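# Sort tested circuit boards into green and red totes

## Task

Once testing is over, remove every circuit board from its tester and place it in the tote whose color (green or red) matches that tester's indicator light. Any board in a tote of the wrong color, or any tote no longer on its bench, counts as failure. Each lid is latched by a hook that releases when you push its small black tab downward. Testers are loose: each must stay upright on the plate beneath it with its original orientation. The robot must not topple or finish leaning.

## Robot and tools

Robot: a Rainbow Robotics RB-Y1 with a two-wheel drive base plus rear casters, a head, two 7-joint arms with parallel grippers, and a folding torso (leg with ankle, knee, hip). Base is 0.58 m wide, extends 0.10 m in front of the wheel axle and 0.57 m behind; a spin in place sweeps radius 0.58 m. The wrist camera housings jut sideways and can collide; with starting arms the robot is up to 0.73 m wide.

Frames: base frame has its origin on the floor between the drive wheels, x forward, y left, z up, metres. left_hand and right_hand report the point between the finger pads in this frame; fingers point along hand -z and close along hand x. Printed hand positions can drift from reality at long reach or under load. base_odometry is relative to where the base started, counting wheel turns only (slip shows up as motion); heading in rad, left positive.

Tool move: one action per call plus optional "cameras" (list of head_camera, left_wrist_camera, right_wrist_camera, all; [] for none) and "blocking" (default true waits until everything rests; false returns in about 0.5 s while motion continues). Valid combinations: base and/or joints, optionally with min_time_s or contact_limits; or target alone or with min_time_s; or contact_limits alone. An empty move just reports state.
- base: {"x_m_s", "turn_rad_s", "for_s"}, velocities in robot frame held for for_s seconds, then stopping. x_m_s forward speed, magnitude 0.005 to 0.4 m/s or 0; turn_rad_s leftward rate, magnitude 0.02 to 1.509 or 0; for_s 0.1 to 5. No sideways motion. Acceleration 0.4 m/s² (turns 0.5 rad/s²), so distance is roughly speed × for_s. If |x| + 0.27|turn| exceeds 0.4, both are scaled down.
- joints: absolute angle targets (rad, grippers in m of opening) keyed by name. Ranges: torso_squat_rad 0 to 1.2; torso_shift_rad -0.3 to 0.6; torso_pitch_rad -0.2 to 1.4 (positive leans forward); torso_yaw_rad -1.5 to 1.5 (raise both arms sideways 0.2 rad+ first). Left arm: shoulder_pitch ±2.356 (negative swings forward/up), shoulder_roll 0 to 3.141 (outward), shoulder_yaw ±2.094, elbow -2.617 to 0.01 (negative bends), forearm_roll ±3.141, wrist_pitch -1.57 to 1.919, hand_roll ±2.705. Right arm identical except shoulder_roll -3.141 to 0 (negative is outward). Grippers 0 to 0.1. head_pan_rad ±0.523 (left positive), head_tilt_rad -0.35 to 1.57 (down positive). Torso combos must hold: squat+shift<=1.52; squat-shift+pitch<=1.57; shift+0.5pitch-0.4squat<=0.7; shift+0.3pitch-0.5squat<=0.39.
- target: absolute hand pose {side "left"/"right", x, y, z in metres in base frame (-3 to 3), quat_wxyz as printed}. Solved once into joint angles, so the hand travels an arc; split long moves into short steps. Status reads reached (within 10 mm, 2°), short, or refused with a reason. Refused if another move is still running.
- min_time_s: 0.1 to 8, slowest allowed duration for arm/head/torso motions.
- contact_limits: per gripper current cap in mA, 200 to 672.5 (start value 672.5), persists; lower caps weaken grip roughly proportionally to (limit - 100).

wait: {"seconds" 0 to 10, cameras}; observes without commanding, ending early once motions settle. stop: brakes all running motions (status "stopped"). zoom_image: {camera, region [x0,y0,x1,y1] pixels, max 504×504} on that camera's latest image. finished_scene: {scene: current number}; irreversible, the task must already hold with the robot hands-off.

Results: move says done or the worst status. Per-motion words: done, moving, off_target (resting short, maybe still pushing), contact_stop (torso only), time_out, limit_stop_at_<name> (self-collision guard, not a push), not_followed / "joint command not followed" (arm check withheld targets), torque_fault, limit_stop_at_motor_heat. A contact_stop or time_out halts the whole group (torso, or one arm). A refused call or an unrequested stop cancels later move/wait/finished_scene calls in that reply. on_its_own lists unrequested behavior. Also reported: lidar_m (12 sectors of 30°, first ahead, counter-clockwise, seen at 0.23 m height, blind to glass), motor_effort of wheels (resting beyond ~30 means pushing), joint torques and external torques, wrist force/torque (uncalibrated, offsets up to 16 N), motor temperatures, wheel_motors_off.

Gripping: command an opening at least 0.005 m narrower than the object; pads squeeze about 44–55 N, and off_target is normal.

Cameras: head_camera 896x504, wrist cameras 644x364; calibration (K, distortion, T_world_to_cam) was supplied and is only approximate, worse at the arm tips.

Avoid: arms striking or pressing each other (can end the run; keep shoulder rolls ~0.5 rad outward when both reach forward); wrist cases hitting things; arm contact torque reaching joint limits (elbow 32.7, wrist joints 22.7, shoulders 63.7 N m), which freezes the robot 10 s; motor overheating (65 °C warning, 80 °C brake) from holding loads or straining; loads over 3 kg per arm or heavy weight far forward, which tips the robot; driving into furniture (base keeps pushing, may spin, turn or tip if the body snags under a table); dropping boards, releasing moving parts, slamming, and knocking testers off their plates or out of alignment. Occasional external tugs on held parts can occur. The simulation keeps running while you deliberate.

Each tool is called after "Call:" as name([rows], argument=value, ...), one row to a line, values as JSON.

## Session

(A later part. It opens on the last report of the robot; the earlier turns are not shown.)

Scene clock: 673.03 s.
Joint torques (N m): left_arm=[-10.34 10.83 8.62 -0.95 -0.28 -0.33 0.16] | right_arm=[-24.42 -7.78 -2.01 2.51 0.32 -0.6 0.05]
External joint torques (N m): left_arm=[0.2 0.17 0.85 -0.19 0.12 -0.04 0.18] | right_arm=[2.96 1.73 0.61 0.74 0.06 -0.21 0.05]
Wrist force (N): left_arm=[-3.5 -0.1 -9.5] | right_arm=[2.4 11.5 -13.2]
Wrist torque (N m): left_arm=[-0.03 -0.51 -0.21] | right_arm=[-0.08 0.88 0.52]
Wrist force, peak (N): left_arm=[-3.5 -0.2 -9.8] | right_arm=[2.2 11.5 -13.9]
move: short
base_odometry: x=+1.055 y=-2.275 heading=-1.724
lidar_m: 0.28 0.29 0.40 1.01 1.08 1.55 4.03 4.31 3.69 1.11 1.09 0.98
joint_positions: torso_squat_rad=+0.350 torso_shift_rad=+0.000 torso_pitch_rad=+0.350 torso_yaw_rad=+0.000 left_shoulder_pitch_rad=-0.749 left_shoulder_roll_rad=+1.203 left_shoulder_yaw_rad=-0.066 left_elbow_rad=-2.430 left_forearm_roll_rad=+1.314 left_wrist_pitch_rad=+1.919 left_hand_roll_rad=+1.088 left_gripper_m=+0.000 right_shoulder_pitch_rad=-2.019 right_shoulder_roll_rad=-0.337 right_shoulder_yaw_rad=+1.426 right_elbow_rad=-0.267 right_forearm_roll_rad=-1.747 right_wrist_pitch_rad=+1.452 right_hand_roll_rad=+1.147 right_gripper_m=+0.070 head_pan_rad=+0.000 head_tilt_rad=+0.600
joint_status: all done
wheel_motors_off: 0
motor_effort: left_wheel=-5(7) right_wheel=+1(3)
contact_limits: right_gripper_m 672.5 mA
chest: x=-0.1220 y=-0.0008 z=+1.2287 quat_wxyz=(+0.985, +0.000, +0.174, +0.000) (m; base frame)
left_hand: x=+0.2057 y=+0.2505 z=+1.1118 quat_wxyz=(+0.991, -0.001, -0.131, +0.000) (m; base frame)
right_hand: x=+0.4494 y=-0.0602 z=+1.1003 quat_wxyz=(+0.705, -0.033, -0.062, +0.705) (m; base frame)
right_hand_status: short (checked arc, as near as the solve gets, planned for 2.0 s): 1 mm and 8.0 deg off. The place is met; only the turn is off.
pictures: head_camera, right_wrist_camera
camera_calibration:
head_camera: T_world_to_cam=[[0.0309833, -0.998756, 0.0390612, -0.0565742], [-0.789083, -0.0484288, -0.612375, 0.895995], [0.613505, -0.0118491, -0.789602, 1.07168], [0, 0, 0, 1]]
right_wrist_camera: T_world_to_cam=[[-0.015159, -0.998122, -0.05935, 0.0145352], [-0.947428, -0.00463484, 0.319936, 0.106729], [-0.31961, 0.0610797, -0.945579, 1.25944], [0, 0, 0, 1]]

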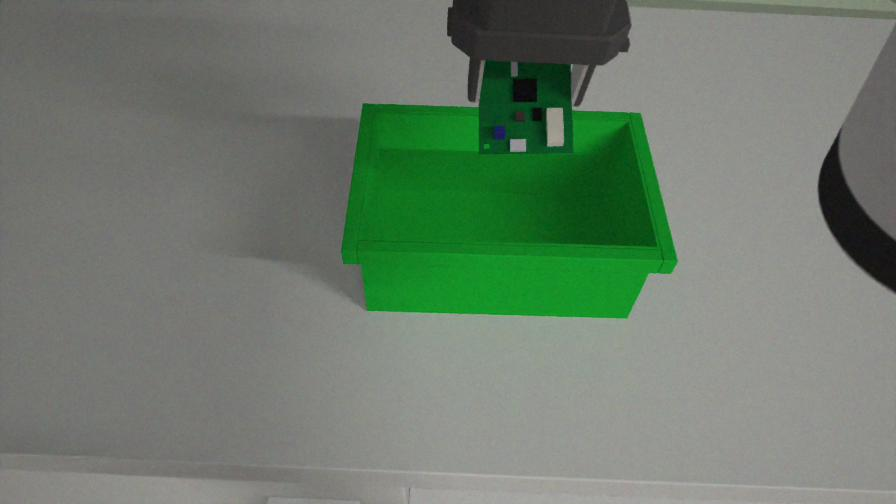

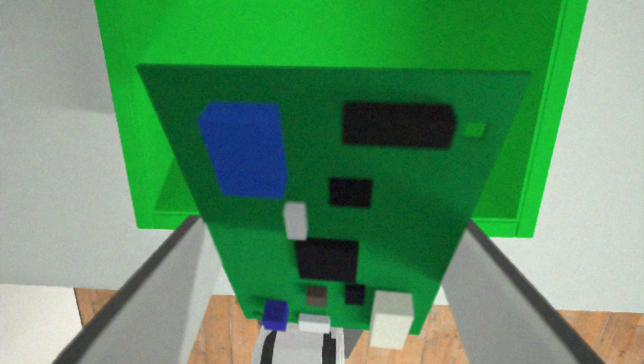

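Call:
move(target={"side":"right","x":0.36,"y":-0.06,"z":1.1,"quat_wxyz":[0.707,0,0,0.707]}, min_time_s=2, cameras=[])

Call:
move(base={"x_m_s":0.08,"for_s":1.25}, cameras=[])

Call:
move(target={"side":"right","x":0.36,"y":-0.06,"z":1.03,"quat_wxyz":[0.707,0,0,0.707]}, min_time_s=2, cameras=["head_camera","right_wrist_camera"])

Scene clock: 684.20 s.
Joint torques (N m): left_arm=[-10.5 10.58 8.62 -0.92 -0.16 -0.34 0.18] | right_arm=[-21.95 -9.1 -10.08 1.23 0.17 -0.01 -0.13]
External joint torques (N m): left_arm=[0.04 -0.08 0.85 -0.17 0.24 -0.05 0.2] | right_arm=[3.12 -0.6 -1.03 -0.44 -0.08 0.08 -0.13]
Wrist force (N): left_arm=[-3.5 -0.1 -9.6] | right_arm=[2.5 10.6 -13.3]
Wrist torque (N m): left_arm=[-0.03 -0.51 -0.21] | right_arm=[-0.01 0.89 0.51]
Wrist force, peak (N): left_arm=[-3.7 -0.2 -9.9] | right_arm=[2.5 11.9 -13.6]
move: done
base_odometry: x=+1.055 y=-2.275 heading=-1.724
lidar_m: 0.28 0.28 0.40 1.01 1.08 1.55 4.04 4.31 3.69 1.11 1.09 0.98
joint_positions: torso_squat_rad=+0.350 torso_shift_rad=+0.000 torso_pitch_rad=+0.350 torso_yaw_rad=+0.000 left_shoulder_pitch_rad=-0.749 left_shoulder_roll_rad=+1.203 left_shoulder_yaw_rad=-0.066 left_elbow_rad=-2.430 left_forearm_roll_rad=+1.314 left_wrist_pitch_rad=+1.919 left_hand_roll_rad=+1.088 left_gripper_m=+0.000 right_shoulder_pitch_rad=-1.973 right_shoulder_roll_rad=-0.697 right_shoulder_yaw_rad=+1.395 right_elbow_rad=-1.127 right_forearm_roll_rad=-1.748 right_wrist_pitch_rad=+1.521 right_hand_roll_rad=+0.655 right_gripper_m=+0.070 head_pan_rad=+0.000 head_tilt_rad=+0.600
joint_status: all done
wheel_motors_off: 0
motor_effort: left_wheel=-5(5) right_wheel=+1(3)
contact_limits: right_gripper_m 672.5 mA
chest: x=-0.1220 y=-0.0007 z=+1.2287 quat_wxyz=(+0.985, +0.000, +0.174, +0.000) (m; base frame)
left_hand: x=+0.2057 y=+0.2505 z=+1.1118 quat_wxyz=(+0.991, -0.001, -0.131, +0.000) (m; base frame)
right_hand: x=+0.3601 y=-0.0599 z=+1.1002 quat_wxyz=(+0.707, +0.000, +0.000, +0.707) (m; base frame)
right_hand_status: reached (checked arc, planned for 2.0 s): 0 mm and 0.0 deg off.
pictures: none

Scene clock: 686.23 s.
Joint torques (N m): left_arm=[-10.38 10.76 8.78 -0.77 -0.22 -0.38 0.18] | right_arm=[-22.52 -9.21 -9.41 1.48 0.16 0 -0.02]
External joint torques (N m): left_arm=[0.16 0.11 1.01 -0.02 0.17 -0.09 0.2] | right_arm=[2.55 -0.71 -0.36 -0.19 -0.09 0.09 -0.02]
Wrist force (N): left_arm=[-3.4 -0.4 -9.4] | right_arm=[2.3 10.6 -13.3]
Wrist torque (N m): left_arm=[0.01 -0.52 -0.20] | right_arm=[-0.02 0.84 0.52]
Wrist force, peak (N): left_arm=[-3.5 -0.1 -9.8] | right_arm=[2.6 10.7 -13.6]
move: done
base_odometry: x=+1.039 y=-2.375 heading=-1.724
lidar_m: 0.20 0.18 0.25 0.64 1.08 1.55 4.14 4.40 3.70 1.08 1.12 0.89
base_status: done (sent for 1.27 of 1.27 s)
joint_positions: torso_squat_rad=+0.350 torso_shift_rad=+0.000 torso_pitch_rad=+0.350 torso_yaw_rad=+0.000 left_shoulder_pitch_rad=-0.749 left_shoulder_roll_rad=+1.203 left_shoulder_yaw_rad=-0.066 left_elbow_rad=-2.430 left_forearm_roll_rad=+1.314 left_wrist_pitch_rad=+1.919 left_hand_roll_rad=+1.088 left_gripper_m=+0.000 right_shoulder_pitch_rad=-1.973 right_shoulder_roll_rad=-0.697 right_shoulder_yaw_rad=+1.395 right_elbow_rad=-1.127 right_forearm_roll_rad=-1.748 right_wrist_pitch_rad=+1.521 right_hand_roll_rad=+0.655 right_gripper_m=+0.070 head_pan_rad=+0.000 head_tilt_rad=+0.600
wheel_motors_off: 0
motor_effort: left_wheel=-5(20) right_wheel=+0(23)
contact_limits: right_gripper_m 672.5 mA
chest: x=-0.1220 y=-0.0007 z=+1.2287 quat_wxyz=(+0.985, +0.000, +0.174, +0.000) (m; base frame)
left_hand: x=+0.2057 y=+0.2505 z=+1.1118 quat_wxyz=(+0.991, -0.001, -0.131, +0.000) (m; base frame)
right_hand: x=+0.3600 y=-0.0599 z=+1.1001 quat_wxyz=(+0.707, +0.000, +0.000, +0.707) (m; base frame)
pictures: none

Scene clock: 688.57 s.
Joint torques (N m): left_arm=[-10.38 10.91 8.7 -0.8 -0.18 -0.42 0.16] | right_arm=[-21.97 -5.92 -7.48 2 0.29 -0.46 -0.36]
External joint torques (N m): left_arm=[0.16 0.26 0.92 -0.05 0.22 -0.13 0.18] | right_arm=[3.18 2.49 1.54 0.73 0.04 -0.37 -0.36]
Wrist force (N): left_arm=[-3.3 -0.2 -9.7] | right_arm=[2.3 10.3 -13.3]
Wrist torque (N m): left_arm=[-0.01 -0.50 -0.20] | right_arm=[0.00 0.84 0.52]
Wrist force, peak (N): left_arm=[-3.7 -0.2 -9.8] | right_arm=[2.8 10.3 -13.7]
move: done
base_odometry: x=+1.039 y=-2.375 heading=-1.724
lidar_m: 0.19 0.19 0.25 0.64 1.08 1.55 4.14 4.41 3.70 1.08 1.12 0.89
joint_positions: torso_squat_rad=+0.350 torso_shift_rad=+0.000 torso_pitch_rad=+0.350 torso_yaw_rad=+0.000 left_shoulder_pitch_rad=-0.749 left_shoulder_roll_rad=+1.203 left_shoulder_yaw_rad=-0.066 left_elbow_rad=-2.430 left_forearm_roll_rad=+1.314 left_wrist_pitch_rad=+1.919 left_hand_roll_rad=+1.088 left_gripper_m=+0.000 right_shoulder_pitch_rad=-1.859 right_shoulder_roll_rad=-0.654 right_shoulder_yaw_rad=+1.445 right_elbow_rad=-1.127 right_forearm_roll_rad=-1.680 right_wrist_pitch_rad=+1.390 right_hand_roll_rad=+0.647 right_gripper_m=+0.070 head_pan_rad=+0.000 head_tilt_rad=+0.600
joint_status: all done
wheel_motors_off: 0
motor_effort: left_wheel=-5(6) right_wheel=-1(2)
contact_limits: right_gripper_m 672.5 mA
chest: x=-0.1220 y=-0.0007 z=+1.2287 quat_wxyz=(+0.985, +0.000, +0.174, +0.000) (m; base frame)
left_hand: x=+0.2057 y=+0.2505 z=+1.1118 quat_wxyz=(+0.991, -0.001, -0.131, +0.000) (m; base frame)
right_hand: x=+0.3597 y=-0.0604 z=+1.0307 quat_wxyz=(+0.707, -0.001, -0.001, +0.707) (m; base frame)
right_hand_status: reached (checked arc, planned for 2.0 s): 1 mm and 0.1 deg off.
pictures: head_camera, right_wrist_camera
camera_calibration:
head_camera: T_world_to_cam=[[0.0309846, -0.998756, 0.039064, -0.0565743], [-0.789097, -0.0484312, -0.612356, 0.895965], [0.613487, -0.0118517, -0.789616, 1.07169], [0, 0, 0, 1]]
right_wrist_camera: T_world_to_cam=[[-0.0203754, -0.99964, -0.0174288, -0.0326259], [-0.896999, 0.0105786, 0.441906, -0.0989841], [-0.441563, 0.0246376, -0.896892, 1.15646], [0, 0, 0, 1]]

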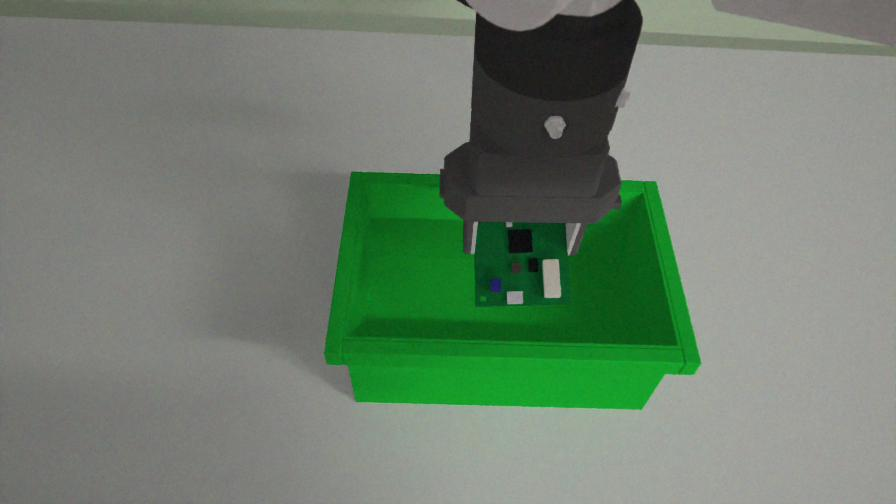

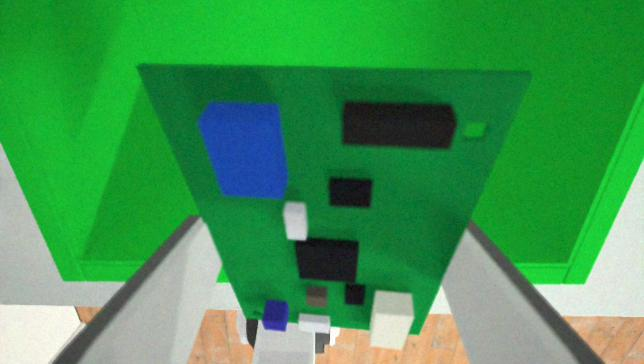

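Call:
move(target={"side":"right","x":0.358,"y":-0.058,"z":0.965,"quat_wxyz":[0.707,0,0,0.707]}, min_time_s=2, cameras=["head_camera"])

Call:
move(target={"side":"right","x":0.358,"y":-0.058,"z":0.935,"quat_wxyz":[0.707,0,0,0.707]}, min_time_s=2, cameras=["head_camera","right_wrist_camera"])

Call:
zoom_image(camera="head_camera", region=[320, 120, 720, 420])

Scene clock: 709.20 s.
Joint torques (N m): left_arm=[-10.1 10.87 8.47 -0.79 -0.22 -0.4 0.16] | right_arm=[-21.55 -5.5 -6.97 1.59 0.32 -0.45 0.32]
External joint torques (N m): left_arm=[0.44 0.21 0.7 -0.04 0.18 -0.11 0.18] | right_arm=[3.56 2.62 1.47 0.67 0.07 -0.35 0.32]
Wrist force (N): left_arm=[-3.6 -0.2 -9.5] | right_arm=[2.3 10.5 -13.4]
Wrist torque (N m): left_arm=[-0.02 -0.53 -0.21] | right_arm=[-0.01 0.85 0.52]
Wrist force, peak (N): left_arm=[-3.5 -0.2 -9.9] | right_arm=[2.8 10.7 -13.5]
move: done
base_odometry: x=+1.039 y=-2.375 heading=-1.724
lidar_m: 0.20 0.18 0.24 0.64 1.08 1.54 4.14 4.41 3.70 1.08 1.12 0.89
joint_positions: torso_squat_rad=+0.350 torso_shift_rad=+0.000 torso_pitch_rad=+0.350 torso_yaw_rad=+0.000 left_shoulder_pitch_rad=-0.749 left_shoulder_roll_rad=+1.203 left_shoulder_yaw_rad=-0.066 left_elbow_rad=-2.430 left_forearm_roll_rad=+1.314 left_wrist_pitch_rad=+1.919 left_hand_roll_rad=+1.088 left_gripper_m=+0.000 right_shoulder_pitch_rad=-1.756 right_shoulder_roll_rad=-0.577 right_shoulder_yaw_rad=+1.489 right_elbow_rad=-1.052 right_forearm_roll_rad=-1.622 right_wrist_pitch_rad=+1.277 right_hand_roll_rad=+0.664 right_gripper_m=+0.070 head_pan_rad=+0.000 head_tilt_rad=+0.600
joint_status: all done
wheel_motors_off: 0
motor_effort: left_wheel=-4(6) right_wheel=+2(2)
contact_limits: right_gripper_m 672.5 mA
chest: x=-0.1220 y=-0.0007 z=+1.2287 quat_wxyz=(+0.985, +0.000, +0.174, +0.000) (m; base frame)
left_hand: x=+0.2057 y=+0.2505 z=+1.1118 quat_wxyz=(+0.991, -0.001, -0.131, +0.000) (m; base frame)
right_hand: x=+0.3576 y=-0.0584 z=+0.9658 quat_wxyz=(+0.707, -0.001, -0.002, +0.707) (m; base frame)
right_hand_status: reached (checked arc, planned for 2.0 s): 1 mm and 0.2 deg off.
pictures: head_camera
camera_calibration:
head_camera: T_world_to_cam=[[0.0309847, -0.998756, 0.0390642, -0.0565743], [-0.789097, -0.0484314, -0.612356, 0.895965], [0.613487, -0.0118518, -0.789616, 1.07169], [0, 0, 0, 1]]

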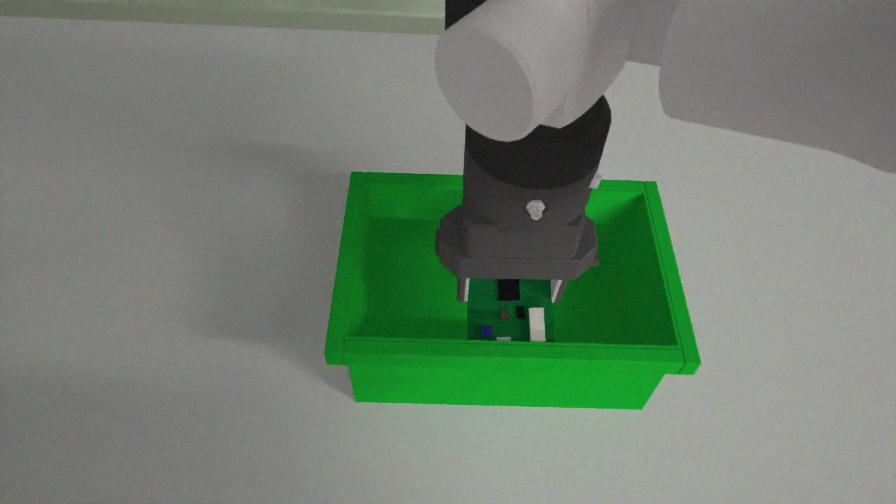

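Scene clock: 711.53 s.
Joint torques (N m): left_arm=[-10.2 10.71 8.44 -0.84 -0.18 -0.39 0.13] | right_arm=[-21.68 -5.27 -6.57 1.55 0.32 -0.45 0.33]
External joint torques (N m): left_arm=[0.34 0.06 0.67 -0.09 0.22 -0.1 0.15] | right_arm=[3.44 2.62 1.26 0.72 0.09 -0.35 0.33]
Wrist force (N): left_arm=[-3.6 -0.1 -9.5] | right_arm=[2.5 10.8 -13.4]
Wrist torque (N m): left_arm=[-0.04 -0.54 -0.21] | right_arm=[-0.06 0.86 0.51]
Wrist force, peak (N): left_arm=[-3.6 0.0 -9.8] | right_arm=[2.2 11.1 -13.5]
move: done
base_odometry: x=+1.039 y=-2.375 heading=-1.724
lidar_m: 0.19 0.18 0.25 0.64 1.07 1.54 4.14 4.41 3.71 1.08 1.12 0.89
joint_positions: torso_squat_rad=+0.350 torso_shift_rad=+0.000 torso_pitch_rad=+0.350 torso_yaw_rad=+0.000 left_shoulder_pitch_rad=-0.749 left_shoulder_roll_rad=+1.203 left_shoulder_yaw_rad=-0.066 left_elbow_rad=-2.430 left_forearm_roll_rad=+1.314 left_wrist_pitch_rad=+1.919 left_hand_roll_rad=+1.088 left_gripper_m=+0.000 right_shoulder_pitch_rad=-1.707 right_shoulder_roll_rad=-0.520 right_shoulder_yaw_rad=+1.506 right_elbow_rad=-0.966 right_forearm_roll_rad=-1.605 right_wrist_pitch_rad=+1.231 right_hand_roll_rad=+0.702 right_gripper_m=+0.070 head_pan_rad=+0.000 head_tilt_rad=+0.600
joint_status: all done
wheel_motors_off: 0
motor_effort: left_wheel=-5(6) right_wheel=+0(2)
contact_limits: right_gripper_m 672.5 mA
chest: x=-0.1220 y=-0.0007 z=+1.2287 quat_wxyz=(+0.985, +0.000, +0.174, +0.000) (m; base frame)
left_hand: x=+0.2057 y=+0.2505 z=+1.1118 quat_wxyz=(+0.991, -0.001, -0.131, +0.000) (m; base frame)
right_hand: x=+0.3582 y=-0.0581 z=+0.9355 quat_wxyz=(+0.707, +0.000, -0.001, +0.707) (m; base frame)
right_hand_status: reached (checked arc, planned for 2.0 s): 1 mm and 0.1 deg off.
pictures: head_camera, right_wrist_camera
camera_calibration:
head_camera: T_world_to_cam=[[0.0309846, -0.998756, 0.0390641, -0.0565744], [-0.789097, -0.0484312, -0.612356, 0.895966], [0.613487, -0.0118518, -0.789616, 1.07169], [0, 0, 0, 1]]
right_wrist_camera: T_world_to_cam=[[-0.0207042, -0.999631, -0.0175587, -0.0317642], [-0.896579, 0.0107927, 0.442753, -0.0591989], [-0.4424, 0.0249096, -0.896472, 1.07023], [0, 0, 0, 1]]

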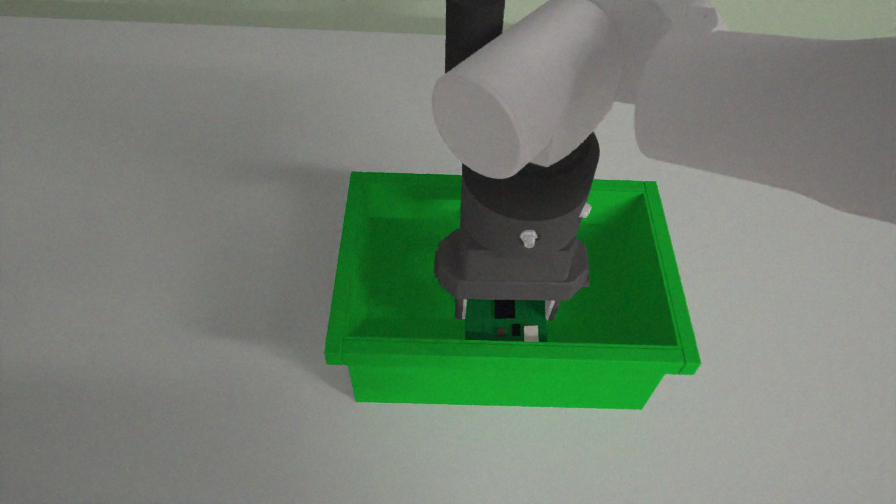

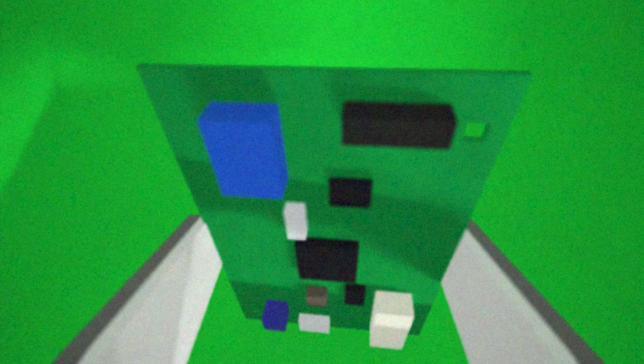

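Scaled by 1.260 from the camera's 896x504 image, which has a finer 1280x720 frame.

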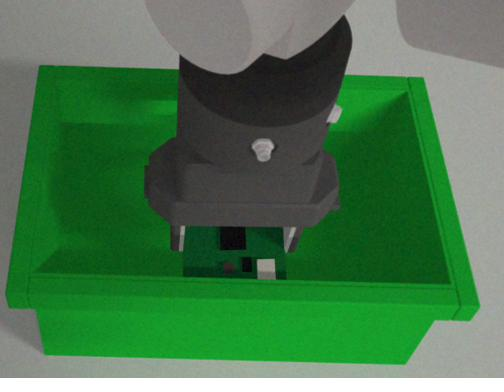

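Call:
move(target={"side":"right","x":0.356,"y":-0.058,"z":0.92,"quat_wxyz":[0.707,0,0,0.707]}, min_time_s=2, cameras=["right_wrist_camera"])

Call:
move(joints={"right_gripper_m":0.09}, cameras=["head_camera","right_wrist_camera"])

Scene clock: 718.73 s.
Joint torques (N m): left_arm=[-10.27 10.84 8.49 -0.75 -0.22 -0.38 0.19] | right_arm=[-21.6 -4.73 -6.5 1.69 0.37 -0.49 0.37]
External joint torques (N m): left_arm=[0.28 0.18 0.72 0 0.18 -0.09 0.21] | right_arm=[3.4 3.01 1.13 0.92 0.14 -0.4 0.37]
Wrist force (N): left_arm=[-3.3 -0.2 -9.5] | right_arm=[2.4 10.8 -13.2]
Wrist torque (N m): left_arm=[-0.02 -0.50 -0.21] | right_arm=[-0.07 0.86 0.54]
Wrist force, peak (N): left_arm=[-3.7 0.0 -9.8] | right_arm=[2.2 11.1 -13.5]
move: done
base_odometry: x=+1.039 y=-2.375 heading=-1.724
lidar_m: 0.19 0.19 0.25 0.64 1.07 1.54 4.14 4.40 3.69 1.08 1.12 0.89
joint_positions: torso_squat_rad=+0.350 torso_shift_rad=+0.000 torso_pitch_rad=+0.350 torso_yaw_rad=+0.000 left_shoulder_pitch_rad=-0.749 left_shoulder_roll_rad=+1.203 left_shoulder_yaw_rad=-0.066 left_elbow_rad=-2.430 left_forearm_roll_rad=+1.314 left_wrist_pitch_rad=+1.919 left_hand_roll_rad=+1.088 left_gripper_m=+0.000 right_shoulder_pitch_rad=-1.683 right_shoulder_roll_rad=-0.502 right_shoulder_yaw_rad=+1.515 right_elbow_rad=-0.944 right_forearm_roll_rad=-1.595 right_wrist_pitch_rad=+1.206 right_hand_roll_rad=+0.707 right_gripper_m=+0.070 head_pan_rad=+0.000 head_tilt_rad=+0.600
joint_status: all done
wheel_motors_off: 0
motor_effort: left_wheel=-4(6) right_wheel=+0(2)
contact_limits: right_gripper_m 672.5 mA
chest: x=-0.1220 y=-0.0007 z=+1.2287 quat_wxyz=(+0.985, +0.000, +0.174, +0.000) (m; base frame)
left_hand: x=+0.2057 y=+0.2505 z=+1.1118 quat_wxyz=(+0.991, -0.001, -0.131, +0.000) (m; base frame)
right_hand: x=+0.3557 y=-0.0582 z=+0.9210 quat_wxyz=(+0.707, +0.000, +0.000, +0.707) (m; base frame)
right_hand_status: reached (checked arc, planned for 2.0 s): 1 mm and 0.1 deg off.
pictures: right_wrist_camera
camera_calibration:
right_wrist_camera: T_world_to_cam=[[-0.0203345, -0.999643, -0.0173376, -0.0325665], [-0.89639, 0.0105484, 0.44314, -0.0554437], [-0.442799, 0.0245523, -0.896285, 1.05614], [0, 0, 0, 1]]

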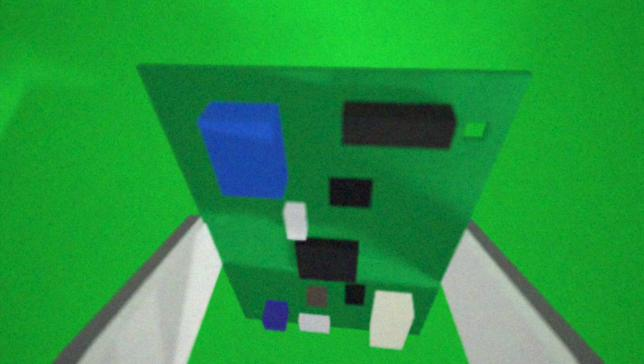

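Scene clock: 719.43 s.
Joint torques (N m): left_arm=[-10.26 10.72 8.44 -0.81 -0.22 -0.36 0.17] | right_arm=[-21.38 -5.06 -6.2 1.72 0.3 -0.48 0.4]
External joint torques (N m): left_arm=[0.29 0.07 0.67 -0.06 0.18 -0.07 0.18] | right_arm=[3.62 2.67 1.43 0.95 0.07 -0.39 0.4]
Wrist force (N): left_arm=[-3.3 0.0 -9.6] | right_arm=[2.2 10.9 -12.9]
Wrist torque (N m): left_arm=[-0.02 -0.51 -0.21] | right_arm=[-0.07 0.84 0.51]
Wrist force, peak (N): left_arm=[-3.6 -0.1 -9.7] | right_arm=[2.5 11.0 -13.2]
move: done
base_odometry: x=+1.039 y=-2.375 heading=-1.724
lidar_m: 0.20 0.18 0.25 0.64 1.07 1.54 4.14 4.41 3.69 1.08 1.12 0.90
joint_positions: torso_squat_rad=+0.350 torso_shift_rad=+0.000 torso_pitch_rad=+0.350 torso_yaw_rad=+0.000 left_shoulder_pitch_rad=-0.749 left_shoulder_roll_rad=+1.203 left_shoulder_yaw_rad=-0.066 left_elbow_rad=-2.430 left_forearm_roll_rad=+1.314 left_wrist_pitch_rad=+1.919 left_hand_roll_rad=+1.088 left_gripper_m=+0.000 right_shoulder_pitch_rad=-1.683 right_shoulder_roll_rad=-0.502 right_shoulder_yaw_rad=+1.515 right_elbow_rad=-0.944 right_forearm_roll_rad=-1.595 right_wrist_pitch_rad=+1.206 right_hand_roll_rad=+0.707 right_gripper_m=+0.090 head_pan_rad=+0.000 head_tilt_rad=+0.600
joint_status: all done
wheel_motors_off: 0
motor_effort: left_wheel=-4(5) right_wheel=+0(2)
contact_limits: right_gripper_m 672.5 mA
chest: x=-0.1220 y=-0.0007 z=+1.2287 quat_wxyz=(+0.985, +0.000, +0.174, +0.000) (m; base frame)
left_hand: x=+0.2057 y=+0.2505 z=+1.1118 quat_wxyz=(+0.991, -0.001, -0.131, +0.000) (m; base frame)
right_hand: x=+0.3557 y=-0.0582 z=+0.9210 quat_wxyz=(+0.707, +0.000, +0.000, +0.707) (m; base frame)
pictures: head_camera, right_wrist_camera
camera_calibration:
head_camera: T_world_to_cam=[[0.0309843, -0.998756, 0.0390645, -0.0565746], [-0.789097, -0.0484313, -0.612356, 0.895965], [0.613487, -0.0118522, -0.789616, 1.07169], [0, 0, 0, 1]]
right_wrist_camera: T_world_to_cam=[[-0.0203358, -0.999643, -0.0173356, -0.0325691], [-0.896392, 0.0105505, 0.443137, -0.0554386], [-0.442796, 0.0245511, -0.896286, 1.05614], [0, 0, 0, 1]]

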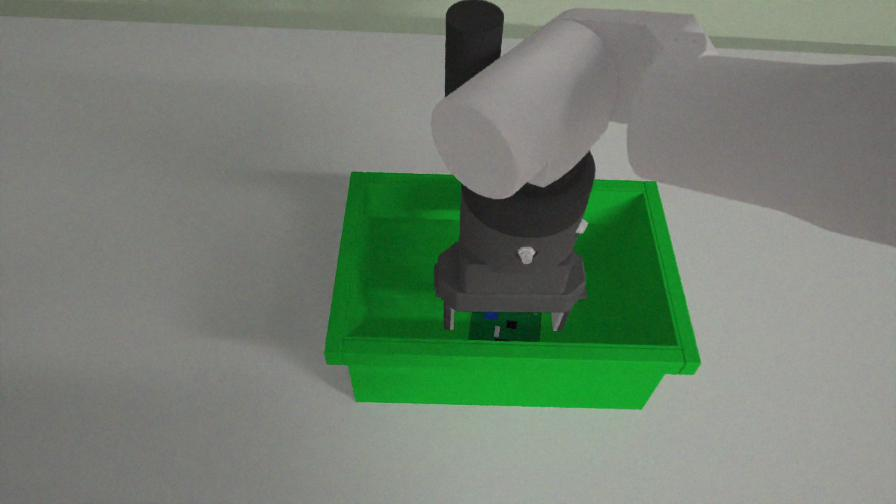

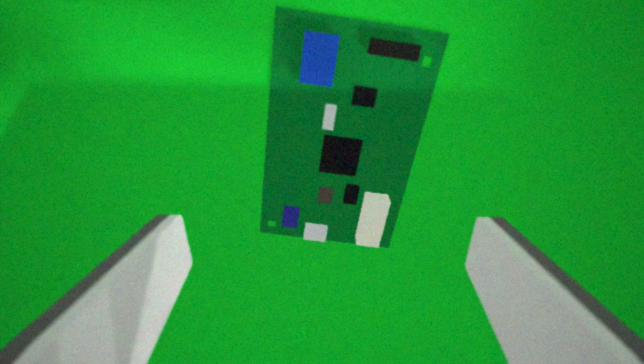

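Call:
move(target={"side":"right","x":0.356,"y":-0.058,"z":1.0,"quat_wxyz":[0.707,0,0,0.707]}, min_time_s=2, cameras=[])

Call:
move(target={"side":"right","x":0.33,"y":-0.08,"z":1.12,"quat_wxyz":[0.707,0,0,0.707]}, min_time_s=2, cameras=["head_camera"])

Call:
move(base={"x_m_s":-0.25,"for_s":2.8}, cameras=["head_camera"])

Scene clock: 727.50 s.
Joint torques (N m): left_arm=[-10.14 10.82 8.51 -0.66 -0.24 -0.45 0.17] | right_arm=[-24.37 -9.65 -9.96 0.57 -0.3 0.1 -0.39]
External joint torques (N m): left_arm=[0.4 0.16 0.74 0.09 0.16 -0.16 0.18] | right_arm=[0.75 -1.37 -1.13 -0.5 -0.54 0.18 -0.39]
Wrist force (N): left_arm=[-3.4 0.0 -9.4] | right_arm=[2.5 10.4 -12.9]
Wrist torque (N m): left_arm=[-0.04 -0.51 -0.21] | right_arm=[0.00 0.88 0.50]
Wrist force, peak (N): left_arm=[-3.5 -0.3 -9.9] | right_arm=[2.3 10.7 -13.3]
move: done
base_odometry: x=+1.039 y=-2.375 heading=-1.724
lidar_m: 0.19 0.19 0.25 0.64 1.07 1.54 4.14 4.41 3.70 1.09 1.12 0.89
joint_positions: torso_squat_rad=+0.350 torso_shift_rad=+0.000 torso_pitch_rad=+0.350 torso_yaw_rad=+0.000 left_shoulder_pitch_rad=-0.749 left_shoulder_roll_rad=+1.203 left_shoulder_yaw_rad=-0.066 left_elbow_rad=-2.430 left_forearm_roll_rad=+1.314 left_wrist_pitch_rad=+1.919 left_hand_roll_rad=+1.088 left_gripper_m=+0.000 right_shoulder_pitch_rad=-1.810 right_shoulder_roll_rad=-0.618 right_shoulder_yaw_rad=+1.467 right_elbow_rad=-1.104 right_forearm_roll_rad=-1.652 right_wrist_pitch_rad=+1.339 right_hand_roll_rad=+0.646 right_gripper_m=+0.090 head_pan_rad=+0.000 head_tilt_rad=+0.600
joint_status: all done
wheel_motors_off: 0
motor_effort: left_wheel=-4(6) right_wheel=+0(2)
contact_limits: right_gripper_m 672.5 mA
chest: x=-0.1220 y=-0.0007 z=+1.2287 quat_wxyz=(+0.985, +0.000, +0.174, +0.000) (m; base frame)
left_hand: x=+0.2057 y=+0.2505 z=+1.1118 quat_wxyz=(+0.991, -0.001, -0.131, +0.000) (m; base frame)
right_hand: x=+0.3564 y=-0.0578 z=+0.9991 quat_wxyz=(+0.707, +0.000, +0.001, +0.707) (m; base frame)
right_hand_status: reached (checked arc, planned for 2.0 s): 1 mm and 0.2 deg off.
pictures: none

Scene clock: 729.83 s.
Joint torques (N m): left_arm=[-10.25 10.72 8.32 -0.7 -0.26 -0.39 0.22] | right_arm=[-22.45 -8.99 -10.75 1.35 -0.25 0.08 -0.32]
External joint torques (N m): left_arm=[0.29 0.06 0.55 0.05 0.14 -0.1 0.24] | right_arm=[1.07 -1.1 -0.68 -0.51 -0.5 0.17 -0.32]
Wrist force (N): left_arm=[-3.6 -0.2 -9.6] | right_arm=[2.2 11.0 -12.9]
Wrist torque (N m): left_arm=[-0.02 -0.53 -0.20] | right_arm=[-0.07 0.85 0.50]
Wrist force, peak (N): left_arm=[-3.4 -0.1 -10.0] | right_arm=[2.6 11.0 -13.2]
move: done
base_odometry: x=+1.039 y=-2.375 heading=-1.724
lidar_m: 0.19 0.18 0.25 0.64 1.08 1.55 4.14 4.40 3.69 1.08 1.12 0.89
joint_positions: torso_squat_rad=+0.350 torso_shift_rad=+0.000 torso_pitch_rad=+0.350 torso_yaw_rad=+0.000 left_shoulder_pitch_rad=-0.749 left_shoulder_roll_rad=+1.203 left_shoulder_yaw_rad=-0.066 left_elbow_rad=-2.430 left_forearm_roll_rad=+1.314 left_wrist_pitch_rad=+1.919 left_hand_roll_rad=+1.088 left_gripper_m=+0.000 right_shoulder_pitch_rad=-1.984 right_shoulder_roll_rad=-0.849 right_shoulder_yaw_rad=+1.377 right_elbow_rad=-1.380 right_forearm_roll_rad=-1.773 right_wrist_pitch_rad=+1.534 right_hand_roll_rad=+0.545 right_gripper_m=+0.090 head_pan_rad=+0.000 head_tilt_rad=+0.600
joint_status: all done
wheel_motors_off: 0
motor_effort: left_wheel=-4(6) right_wheel=+0(2)
contact_limits: right_gripper_m 672.5 mA
chest: x=-0.1220 y=-0.0007 z=+1.2287 quat_wxyz=(+0.985, +0.000, +0.174, +0.000) (m; base frame)
left_hand: x=+0.2057 y=+0.2505 z=+1.1118 quat_wxyz=(+0.991, -0.001, -0.131, +0.000) (m; base frame)
right_hand: x=+0.3301 y=-0.0799 z=+1.1198 quat_wxyz=(+0.707, +0.000, +0.000, +0.707) (m; base frame)
right_hand_status: reached (checked arc, planned for 2.0 s): 0 mm and 0.0 deg off.
pictures: head_camera
camera_calibration:
head_camera: T_world_to_cam=[[0.0309846, -0.998756, 0.0390643, -0.0565745], [-0.789097, -0.0484314, -0.612356, 0.895965], [0.613487, -0.0118519, -0.789616, 1.07169], [0, 0, 0, 1]]

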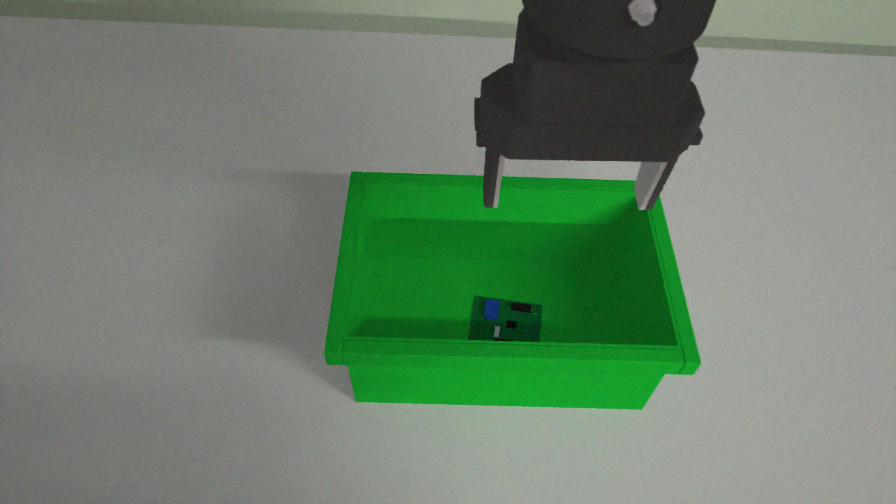

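Scene clock: 733.97 s.
Joint torques (N m): left_arm=[-10.31 10.79 8.42 -0.69 -0.18 -0.41 0.13] | right_arm=[-22 -8.73 -10.13 1.92 -0.04 -0.08 -0.32]
External joint torques (N m): left_arm=[0.23 0.14 0.65 0.06 0.21 -0.12 0.15] | right_arm=[1.51 -0.84 -0.06 0.06 -0.29 0.01 -0.32]
Wrist force (N): left_arm=[-3.4 -0.1 -9.4] | right_arm=[2.4 10.4 -13.0]
Wrist torque (N m): left_arm=[-0.02 -0.52 -0.20] | right_arm=[-0.01 0.86 0.50]
Wrist force, peak (N): left_arm=[-3.8 0.0 -9.8] | right_arm=[2.4 11.1 -13.1]
move: done
base_odometry: x=+1.146 y=-1.683 heading=-1.724
lidar_m: 0.87 0.91 1.08 1.05 1.11 1.57 3.43 3.55 3.67 3.29 1.35 1.54
base_status: done (sent for 2.8 of 2.8 s)
joint_positions: torso_squat_rad=+0.350 torso_shift_rad=+0.000 torso_pitch_rad=+0.350 torso_yaw_rad=+0.000 left_shoulder_pitch_rad=-0.749 left_shoulder_roll_rad=+1.203 left_shoulder_yaw_rad=-0.066 left_elbow_rad=-2.430 left_forearm_roll_rad=+1.314 left_wrist_pitch_rad=+1.919 left_hand_roll_rad=+1.088 left_gripper_m=+0.000 right_shoulder_pitch_rad=-1.984 right_shoulder_roll_rad=-0.849 right_shoulder_yaw_rad=+1.377 right_elbow_rad=-1.380 right_forearm_roll_rad=-1.773 right_wrist_pitch_rad=+1.534 right_hand_roll_rad=+0.545 right_gripper_m=+0.090 head_pan_rad=+0.000 head_tilt_rad=+0.600
wheel_motors_off: 0
motor_effort: left_wheel=-2(23) right_wheel=+4(20)
contact_limits: right_gripper_m 672.5 mA
chest: x=-0.1220 y=-0.0007 z=+1.2287 quat_wxyz=(+0.985, +0.000, +0.174, +0.000) (m; base frame)
left_hand: x=+0.2056 y=+0.2505 z=+1.1118 quat_wxyz=(+0.991, -0.001, -0.131, +0.000) (m; base frame)
right_hand: x=+0.3301 y=-0.0799 z=+1.1199 quat_wxyz=(+0.707, +0.000, +0.000, +0.707) (m; base frame)
pictures: head_camera
camera_calibration:
head_camera: T_world_to_cam=[[0.030983, -0.998756, 0.0390674, -0.0565775], [-0.789064, -0.0484326, -0.612399, 0.896007], [0.61353, -0.0118527, -0.789583, 1.07167], [0, 0, 0, 1]]

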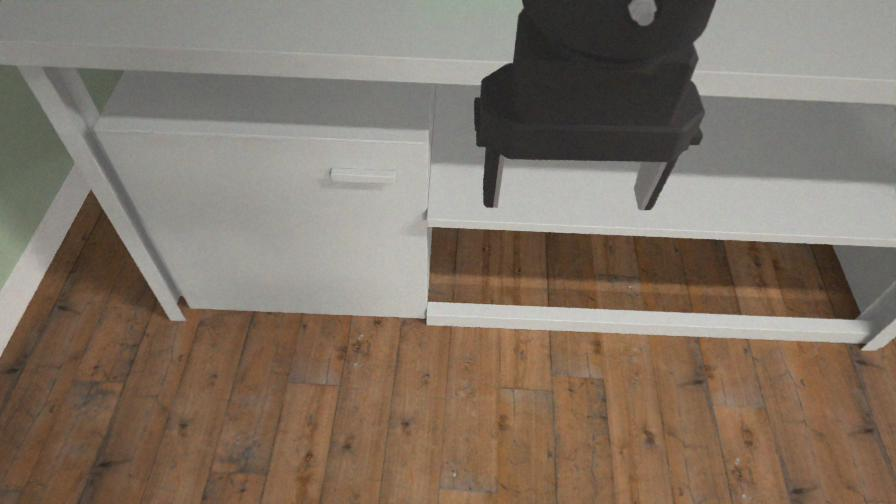

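Call:
move(base={"turn_rad_s":-1.0,"for_s":3.13}, joints={"torso_pitch_rad":0,"head_tilt_rad":0.4}, cameras=["head_camera"])

Scene clock: 745.00 s.
Joint torques (N m): left_arm=[-11.51 9.34 7.79 1.58 -0.69 -0.61 0.15] | right_arm=[-19.8 -8.92 -9.38 4.01 0.41 -0.36 -0.25]
External joint torques (N m): left_arm=[0.47 0.07 0.43 -0.08 0.24 -0.04 0.18] | right_arm=[1.55 -1.02 -0.24 -0.15 -0.43 0.09 -0.25]
Wrist force (N): left_arm=[-5.2 -0.1 -8.5] | right_arm=[2.6 12.5 -12.4]
Wrist torque (N m): left_arm=[-0.02 -0.60 -0.20] | right_arm=[-0.12 0.90 0.50]
Wrist force, peak (N): left_arm=[-4.2 -0.3 -9.9] | right_arm=[2.3 13.0 -12.8]
move: done
base_odometry: x=+1.146 y=-1.683 heading=+1.426
lidar_m: 3.44 3.72 3.63 3.30 1.36 1.58 0.89 0.95 1.10 1.07 1.13 1.61
base_status: done (sent for 3.13 of 3.13 s)
joint_positions: torso_squat_rad=+0.350 torso_shift_rad=+0.000 torso_pitch_rad=+0.000 torso_yaw_rad=+0.000 left_shoulder_pitch_rad=-0.749 left_shoulder_roll_rad=+1.203 left_shoulder_yaw_rad=-0.066 left_elbow_rad=-2.430 left_forearm_roll_rad=+1.314 left_wrist_pitch_rad=+1.919 left_hand_roll_rad=+1.088 left_gripper_m=+0.000 right_shoulder_pitch_rad=-1.984 right_shoulder_roll_rad=-0.849 right_shoulder_yaw_rad=+1.377 right_elbow_rad=-1.380 right_forearm_roll_rad=-1.773 right_wrist_pitch_rad=+1.534 right_hand_roll_rad=+0.545 right_gripper_m=+0.090 head_pan_rad=+0.000 head_tilt_rad=+0.400
joint_status: all done
wheel_motors_off: 0
motor_effort: left_wheel=+4(29) right_wheel=+2(26)
contact_limits: right_gripper_m 672.5 mA
chest: x=-0.2282 y=-0.0007 z=+1.2475 quat_wxyz=(+1.000, +0.000, +0.000, +0.000) (m; base frame)
left_hand: x=+0.1198 y=+0.2504 z=+1.2500 quat_wxyz=(+0.953, -0.001, -0.302, +0.000) (m; base frame)
right_hand: x=+0.2338 y=-0.0800 z=+1.3003 quat_wxyz=(+0.696, -0.123, -0.123, +0.696) (m; base frame)
pictures: head_camera
camera_calibration:
head_camera: T_world_to_cam=[[0.0055705, -0.998763, 0.049414, -0.0729263], [-0.352512, -0.0482039, -0.934565, 1.33902], [0.935791, -0.0122131, -0.352345, 0.641945], [0, 0, 0, 1]]

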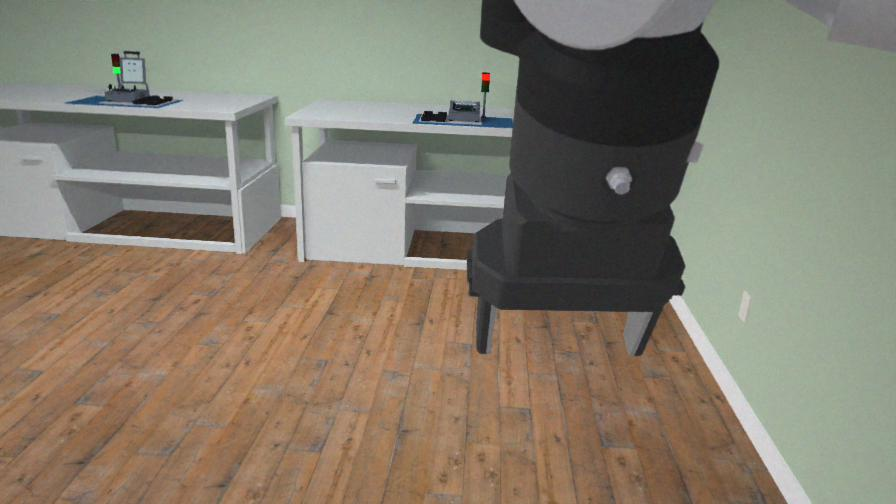

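Call:
move(target={"side":"right","x":0.19,"y":-0.14,"z":1.12,"quat_wxyz":[0.985,0,-0.174,0]}, min_time_s=2, cameras=[])

Call:
move(target={"side":"left","x":0.2,"y":0.2,"z":1.1,"quat_wxyz":[0.954,0,-0.301,0]}, min_time_s=2, cameras=[])

Call:
move(base={"x_m_s":0.4,"for_s":4.9}, cameras=[])

Call:
move(base={"x_m_s":0.3,"for_s":1.5}, joints={"head_tilt_rad":0.6}, cameras=["head_camera"])

Scene clock: 759.10 s.
Joint torques (N m): left_arm=[-11.6 9.45 7.87 1.5 -0.69 -0.57 0.19] | right_arm=[-17.8 -7.69 -9.56 2.21 0.77 -0.33 0.19]
External joint torques (N m): left_arm=[0.38 0.19 0.51 -0.15 0.24 0 0.22] | right_arm=[1.82 -0.99 0.71 -0.49 -0.06 -0.17 0.17]
Wrist force (N): left_arm=[-5.7 -0.1 -8.7] | right_arm=[0.0 10.9 -12.7]
Wrist torque (N m): left_arm=[-0.01 -0.65 -0.20] | right_arm=[-0.08 0.70 0.51]
Wrist force, peak (N): left_arm=[-5.4 -0.1 -9.2] | right_arm=[2.5 13.0 -12.7]
move: done
base_odometry: x=+1.146 y=-1.683 heading=+1.426
lidar_m: 3.44 3.72 3.63 3.29 1.35 1.57 0.90 0.95 1.10 1.07 1.12 1.62
joint_positions: torso_squat_rad=+0.350 torso_shift_rad=+0.000 torso_pitch_rad=+0.000 torso_yaw_rad=+0.000 left_shoulder_pitch_rad=-0.749 left_shoulder_roll_rad=+1.203 left_shoulder_yaw_rad=-0.066 left_elbow_rad=-2.430 left_forearm_roll_rad=+1.314 left_wrist_pitch_rad=+1.919 left_hand_roll_rad=+1.088 left_gripper_m=+0.000 right_shoulder_pitch_rad=-1.704 right_shoulder_roll_rad=-1.070 right_shoulder_yaw_rad=+1.603 right_elbow_rad=-1.956 right_forearm_roll_rad=-1.446 right_wrist_pitch_rad=+1.155 right_hand_roll_rad=-1.345 right_gripper_m=+0.090 head_pan_rad=+0.000 head_tilt_rad=+0.400
joint_status: all done
wheel_motors_off: 0
motor_effort: left_wheel=+3(6) right_wheel=+1(3)
contact_limits: right_gripper_m 672.5 mA
chest: x=-0.2281 y=-0.0007 z=+1.2475 quat_wxyz=(+1.000, +0.000, +0.000, +0.000) (m; base frame)
left_hand: x=+0.1198 y=+0.2504 z=+1.2500 quat_wxyz=(+0.953, -0.001, -0.302, +0.000) (m; base frame)
right_hand: x=+0.1902 y=-0.1398 z=+1.1202 quat_wxyz=(+0.985, +0.001, -0.174, +0.000) (m; base frame)
right_hand_status: reached (checked arc, planned for 2.0 s): 0 mm and 0.1 deg off.
pictures: none

Scene clock: 761.43 s.
Joint torques (N m): left_arm=[-13.51 5.77 8.07 -2.49 -0.75 -0.89 -0.25] | right_arm=[-18.05 -7.65 -9.53 2.25 0.78 -0.32 0.12]
External joint torques (N m): left_arm=[1.59 -1.91 -0.98 1.16 0.18 -0.23 -0.22] | right_arm=[1.57 -0.95 0.74 -0.45 -0.05 -0.16 0.11]
Wrist force (N): left_arm=[-5.0 -0.2 -8.8] | right_arm=[0.2 10.8 -12.5]
Wrist torque (N m): left_arm=[0.01 -0.57 -0.22] | right_arm=[-0.09 0.74 0.51]
Wrist force, peak (N): left_arm=[-5.3 0.0 -9.3] | right_arm=[-0.1 10.8 -12.9]
move: done
base_odometry: x=+1.146 y=-1.683 heading=+1.426
lidar_m: 3.43 3.72 3.63 3.28 1.36 1.57 0.90 0.95 1.09 1.07 1.13 1.61
joint_positions: torso_squat_rad=+0.350 torso_shift_rad=+0.000 torso_pitch_rad=+0.000 torso_yaw_rad=+0.000 left_shoulder_pitch_rad=-0.630 left_shoulder_roll_rad=+0.903 left_shoulder_yaw_rad=-0.534 left_elbow_rad=-2.192 left_forearm_roll_rad=+0.689 left_wrist_pitch_rad=+1.644 left_hand_roll_rad=+0.995 left_gripper_m=+0.000 right_shoulder_pitch_rad=-1.704 right_shoulder_roll_rad=-1.070 right_shoulder_yaw_rad=+1.603 right_elbow_rad=-1.956 right_forearm_roll_rad=-1.446 right_wrist_pitch_rad=+1.155 right_hand_roll_rad=-1.345 right_gripper_m=+0.090 head_pan_rad=+0.000 head_tilt_rad=+0.400
joint_status: all done
wheel_motors_off: 0
motor_effort: left_wheel=+5(6) right_wheel=+2(3)
contact_limits: right_gripper_m 672.5 mA
chest: x=-0.2281 y=-0.0007 z=+1.2475 quat_wxyz=(+1.000, +0.000, +0.000, +0.000) (m; base frame)
left_hand: x=+0.2001 y=+0.2001 z=+1.1002 quat_wxyz=(+0.954, +0.000, -0.301, +0.000) (m; base frame)
left_hand_status: reached (checked arc, planned for 2.0 s): 0 mm and 0.0 deg off.
right_hand: x=+0.1902 y=-0.1398 z=+1.1202 quat_wxyz=(+0.985, +0.001, -0.174, +0.000) (m; base frame)
pictures: none

Scene clock: 767.90 s.
Joint torques (N m): left_arm=[-13.91 5.92 8.14 -2.81 -0.63 -0.89 -0.21] | right_arm=[-17.63 -7.24 -9.76 2.45 0.61 -0.32 0.25]
External joint torques (N m): left_arm=[1.19 -1.76 -0.91 0.83 0.29 -0.23 -0.18] | right_arm=[1.99 -0.54 0.51 -0.25 -0.22 -0.16 0.23]
Wrist force (N): left_arm=[-5.3 -0.4 -8.8] | right_arm=[-0.2 10.9 -12.6]
Wrist torque (N m): left_arm=[0.04 -0.62 -0.24] | right_arm=[-0.09 0.72 0.50]
Wrist force, peak (N): left_arm=[-5.5 -0.1 -9.1] | right_arm=[0.5 11.1 -12.7]
move: done
base_odometry: x=+1.430 y=+0.256 heading=+1.425
lidar_m: 1.48 1.53 2.87 3.42 3.63 2.98 2.85 1.62 1.24 1.20 1.25 1.63
base_status: done (sent for 4.9 of 4.9 s)
joint_positions: torso_squat_rad=+0.350 torso_shift_rad=+0.000 torso_pitch_rad=+0.000 torso_yaw_rad=+0.000 left_shoulder_pitch_rad=-0.630 left_shoulder_roll_rad=+0.903 left_shoulder_yaw_rad=-0.534 left_elbow_rad=-2.192 left_forearm_roll_rad=+0.689 left_wrist_pitch_rad=+1.644 left_hand_roll_rad=+0.995 left_gripper_m=+0.000 right_shoulder_pitch_rad=-1.704 right_shoulder_roll_rad=-1.070 right_shoulder_yaw_rad=+1.603 right_elbow_rad=-1.956 right_forearm_roll_rad=-1.445 right_wrist_pitch_rad=+1.155 right_hand_roll_rad=-1.345 right_gripper_m=+0.090 head_pan_rad=+0.000 head_tilt_rad=+0.400
wheel_motors_off: 0
motor_effort: left_wheel=-3(31) right_wheel=+1(29)
contact_limits: right_gripper_m 672.5 mA
chest: x=-0.2280 y=-0.0007 z=+1.2475 quat_wxyz=(+1.000, +0.000, +0.000, +0.000) (m; base frame)
left_hand: x=+0.2001 y=+0.2001 z=+1.1001 quat_wxyz=(+0.954, +0.000, -0.301, +0.000) (m; base frame)
right_hand: x=+0.1902 y=-0.1398 z=+1.1202 quat_wxyz=(+0.985, +0.001, -0.174, +0.000) (m; base frame)
pictures: none

Scene clock: 770.50 s.
Joint torques (N m): left_arm=[-13.91 6.11 8.21 -2.84 -0.64 -0.9 -0.23] | right_arm=[-17.8 -7.25 -9.55 2.51 0.59 -0.27 0.2]
External joint torques (N m): left_arm=[1.2 -1.58 -0.84 0.81 0.28 -0.24 -0.2] | right_arm=[1.83 -0.55 0.72 -0.18 -0.23 -0.11 0.18]
Wrist force (N): left_arm=[-5.2 0.0 -8.7] | right_arm=[-0.2 10.6 -12.7]
Wrist torque (N m): left_arm=[-0.01 -0.59 -0.22] | right_arm=[-0.03 0.73 0.49]
Wrist force, peak (N): left_arm=[-5.4 -0.1 -9.2] | right_arm=[0.2 10.7 -13.0]
move: done
base_odometry: x=+1.495 y=+0.701 heading=+1.425
lidar_m: 1.04 1.05 1.63 3.40 3.59 3.41 3.30 1.65 1.26 1.23 1.28 1.27
base_status: done (sent for 1.5 of 1.5 s)
joint_positions: torso_squat_rad=+0.350 torso_shift_rad=+0.000 torso_pitch_rad=+0.000 torso_yaw_rad=+0.000 left_shoulder_pitch_rad=-0.630 left_shoulder_roll_rad=+0.903 left_shoulder_yaw_rad=-0.534 left_elbow_rad=-2.192 left_forearm_roll_rad=+0.689 left_wrist_pitch_rad=+1.644 left_hand_roll_rad=+0.995 left_gripper_m=+0.000 right_shoulder_pitch_rad=-1.704 right_shoulder_roll_rad=-1.070 right_shoulder_yaw_rad=+1.603 right_elbow_rad=-1.956 right_forearm_roll_rad=-1.445 right_wrist_pitch_rad=+1.155 right_hand_roll_rad=-1.345 right_gripper_m=+0.090 head_pan_rad=+0.000 head_tilt_rad=+0.600
joint_status: all done
wheel_motors_off: 0
motor_effort: left_wheel=-4(18) right_wheel=+1(26)
contact_limits: right_gripper_m 672.5 mA
chest: x=-0.2280 y=-0.0007 z=+1.2475 quat_wxyz=(+1.000, +0.000, +0.000, +0.000) (m; base frame)
left_hand: x=+0.2001 y=+0.2001 z=+1.1001 quat_wxyz=(+0.954, +0.000, -0.301, +0.000) (m; base frame)
right_hand: x=+0.1902 y=-0.1398 z=+1.1202 quat_wxyz=(+0.985, +0.001, -0.174, +0.000) (m; base frame)
pictures: head_camera
camera_calibration:
head_camera: T_world_to_cam=[[0.0154729, -0.998761, 0.0472999, -0.0678332], [-0.53134, -0.0482865, -0.845781, 1.17374], [0.847017, -0.0120457, -0.531429, 0.882705], [0, 0, 0, 1]]

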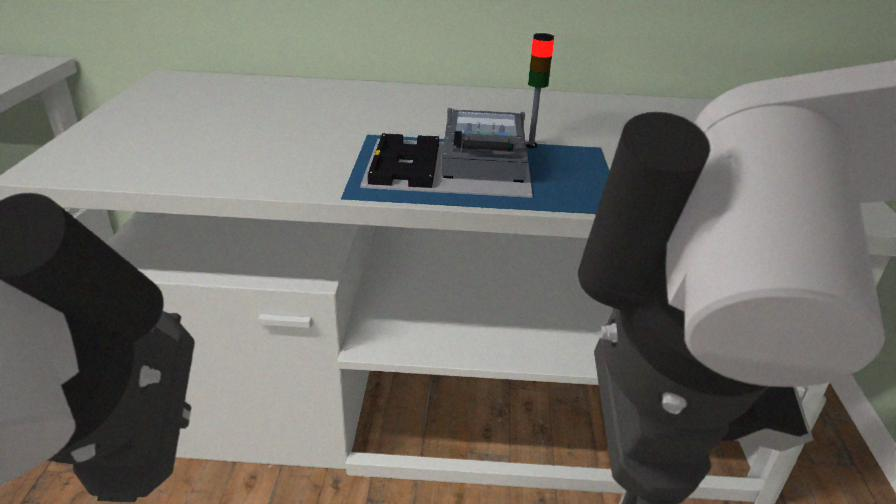

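Call:
zoom_image(camera="head_camera", region=[340, 90, 620, 220])

Scaled by 1.800 from the camera's 896x504 image, which has a finer 1280x720 frame.

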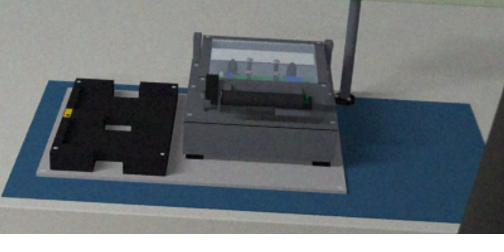

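Call:
move(base={"x_m_s":0.2,"for_s":3.2}, joints={"head_tilt_rad":0.9}, cameras=["head_camera"])

Call:
zoom_image(camera="head_camera", region=[250, 60, 650, 300])

Scene clock: 784.00 s.
Joint torques (N m): left_arm=[-13.96 6.09 8.39 -2.91 -0.7 -0.89 -0.22] | right_arm=[-17.9 -7.39 -9.41 2.49 0.62 -0.28 0.18]
External joint torques (N m): left_arm=[1.15 -1.6 -0.66 0.74 0.22 -0.23 -0.19] | right_arm=[1.72 -0.69 0.86 -0.21 -0.21 -0.12 0.16]
Wrist force (N): left_arm=[-5.1 -0.1 -8.8] | right_arm=[-0.2 11.0 -12.1]
Wrist torque (N m): left_arm=[0.00 -0.58 -0.22] | right_arm=[-0.09 0.70 0.49]
Wrist force, peak (N): left_arm=[-5.5 -0.1 -9.1] | right_arm=[0.1 11.1 -12.9]
move: done
base_odometry: x=+1.588 y=+1.335 heading=+1.425
lidar_m: 0.88 0.45 0.54 2.42 3.55 4.01 3.93 1.71 1.30 1.27 0.90 1.05
base_status: done (sent for 3.2 of 3.2 s)
joint_positions: torso_squat_rad=+0.350 torso_shift_rad=+0.000 torso_pitch_rad=+0.000 torso_yaw_rad=+0.000 left_shoulder_pitch_rad=-0.630 left_shoulder_roll_rad=+0.903 left_shoulder_yaw_rad=-0.534 left_elbow_rad=-2.192 left_forearm_roll_rad=+0.689 left_wrist_pitch_rad=+1.644 left_hand_roll_rad=+0.995 left_gripper_m=+0.000 right_shoulder_pitch_rad=-1.704 right_shoulder_roll_rad=-1.070 right_shoulder_yaw_rad=+1.603 right_elbow_rad=-1.956 right_forearm_roll_rad=-1.445 right_wrist_pitch_rad=+1.155 right_hand_roll_rad=-1.345 right_gripper_m=+0.090 head_pan_rad=+0.000 head_tilt_rad=+0.900
joint_status: all done
wheel_motors_off: 0
motor_effort: left_wheel=-4(19) right_wheel=+1(25)
contact_limits: right_gripper_m 672.5 mA
chest: x=-0.2280 y=-0.0007 z=+1.2475 quat_wxyz=(+1.000, +0.000, +0.000, +0.000) (m; base frame)
left_hand: x=+0.2001 y=+0.2001 z=+1.1001 quat_wxyz=(+0.954, +0.000, -0.301, +0.000) (m; base frame)
right_hand: x=+0.1902 y=-0.1398 z=+1.1202 quat_wxyz=(+0.985, +0.001, -0.174, +0.000) (m; base frame)
pictures: head_camera
camera_calibration:
head_camera: T_world_to_cam=[[0.0290389, -0.998755, 0.0405696, -0.0552963], [-0.757547, -0.0484686, -0.650979, 0.845157], [0.652135, -0.0118297, -0.758011, 1.17055], [0, 0, 0, 1]]

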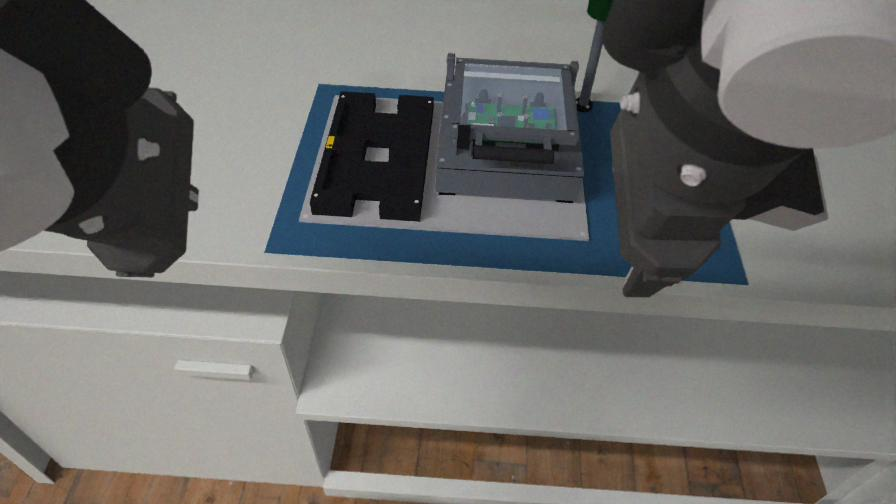

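Scaled by 1.260 from the camera's 896x504 image, which has a finer 1280x720 frame.

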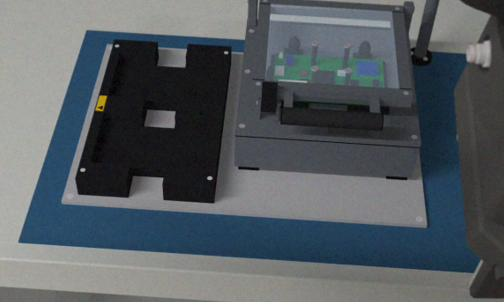

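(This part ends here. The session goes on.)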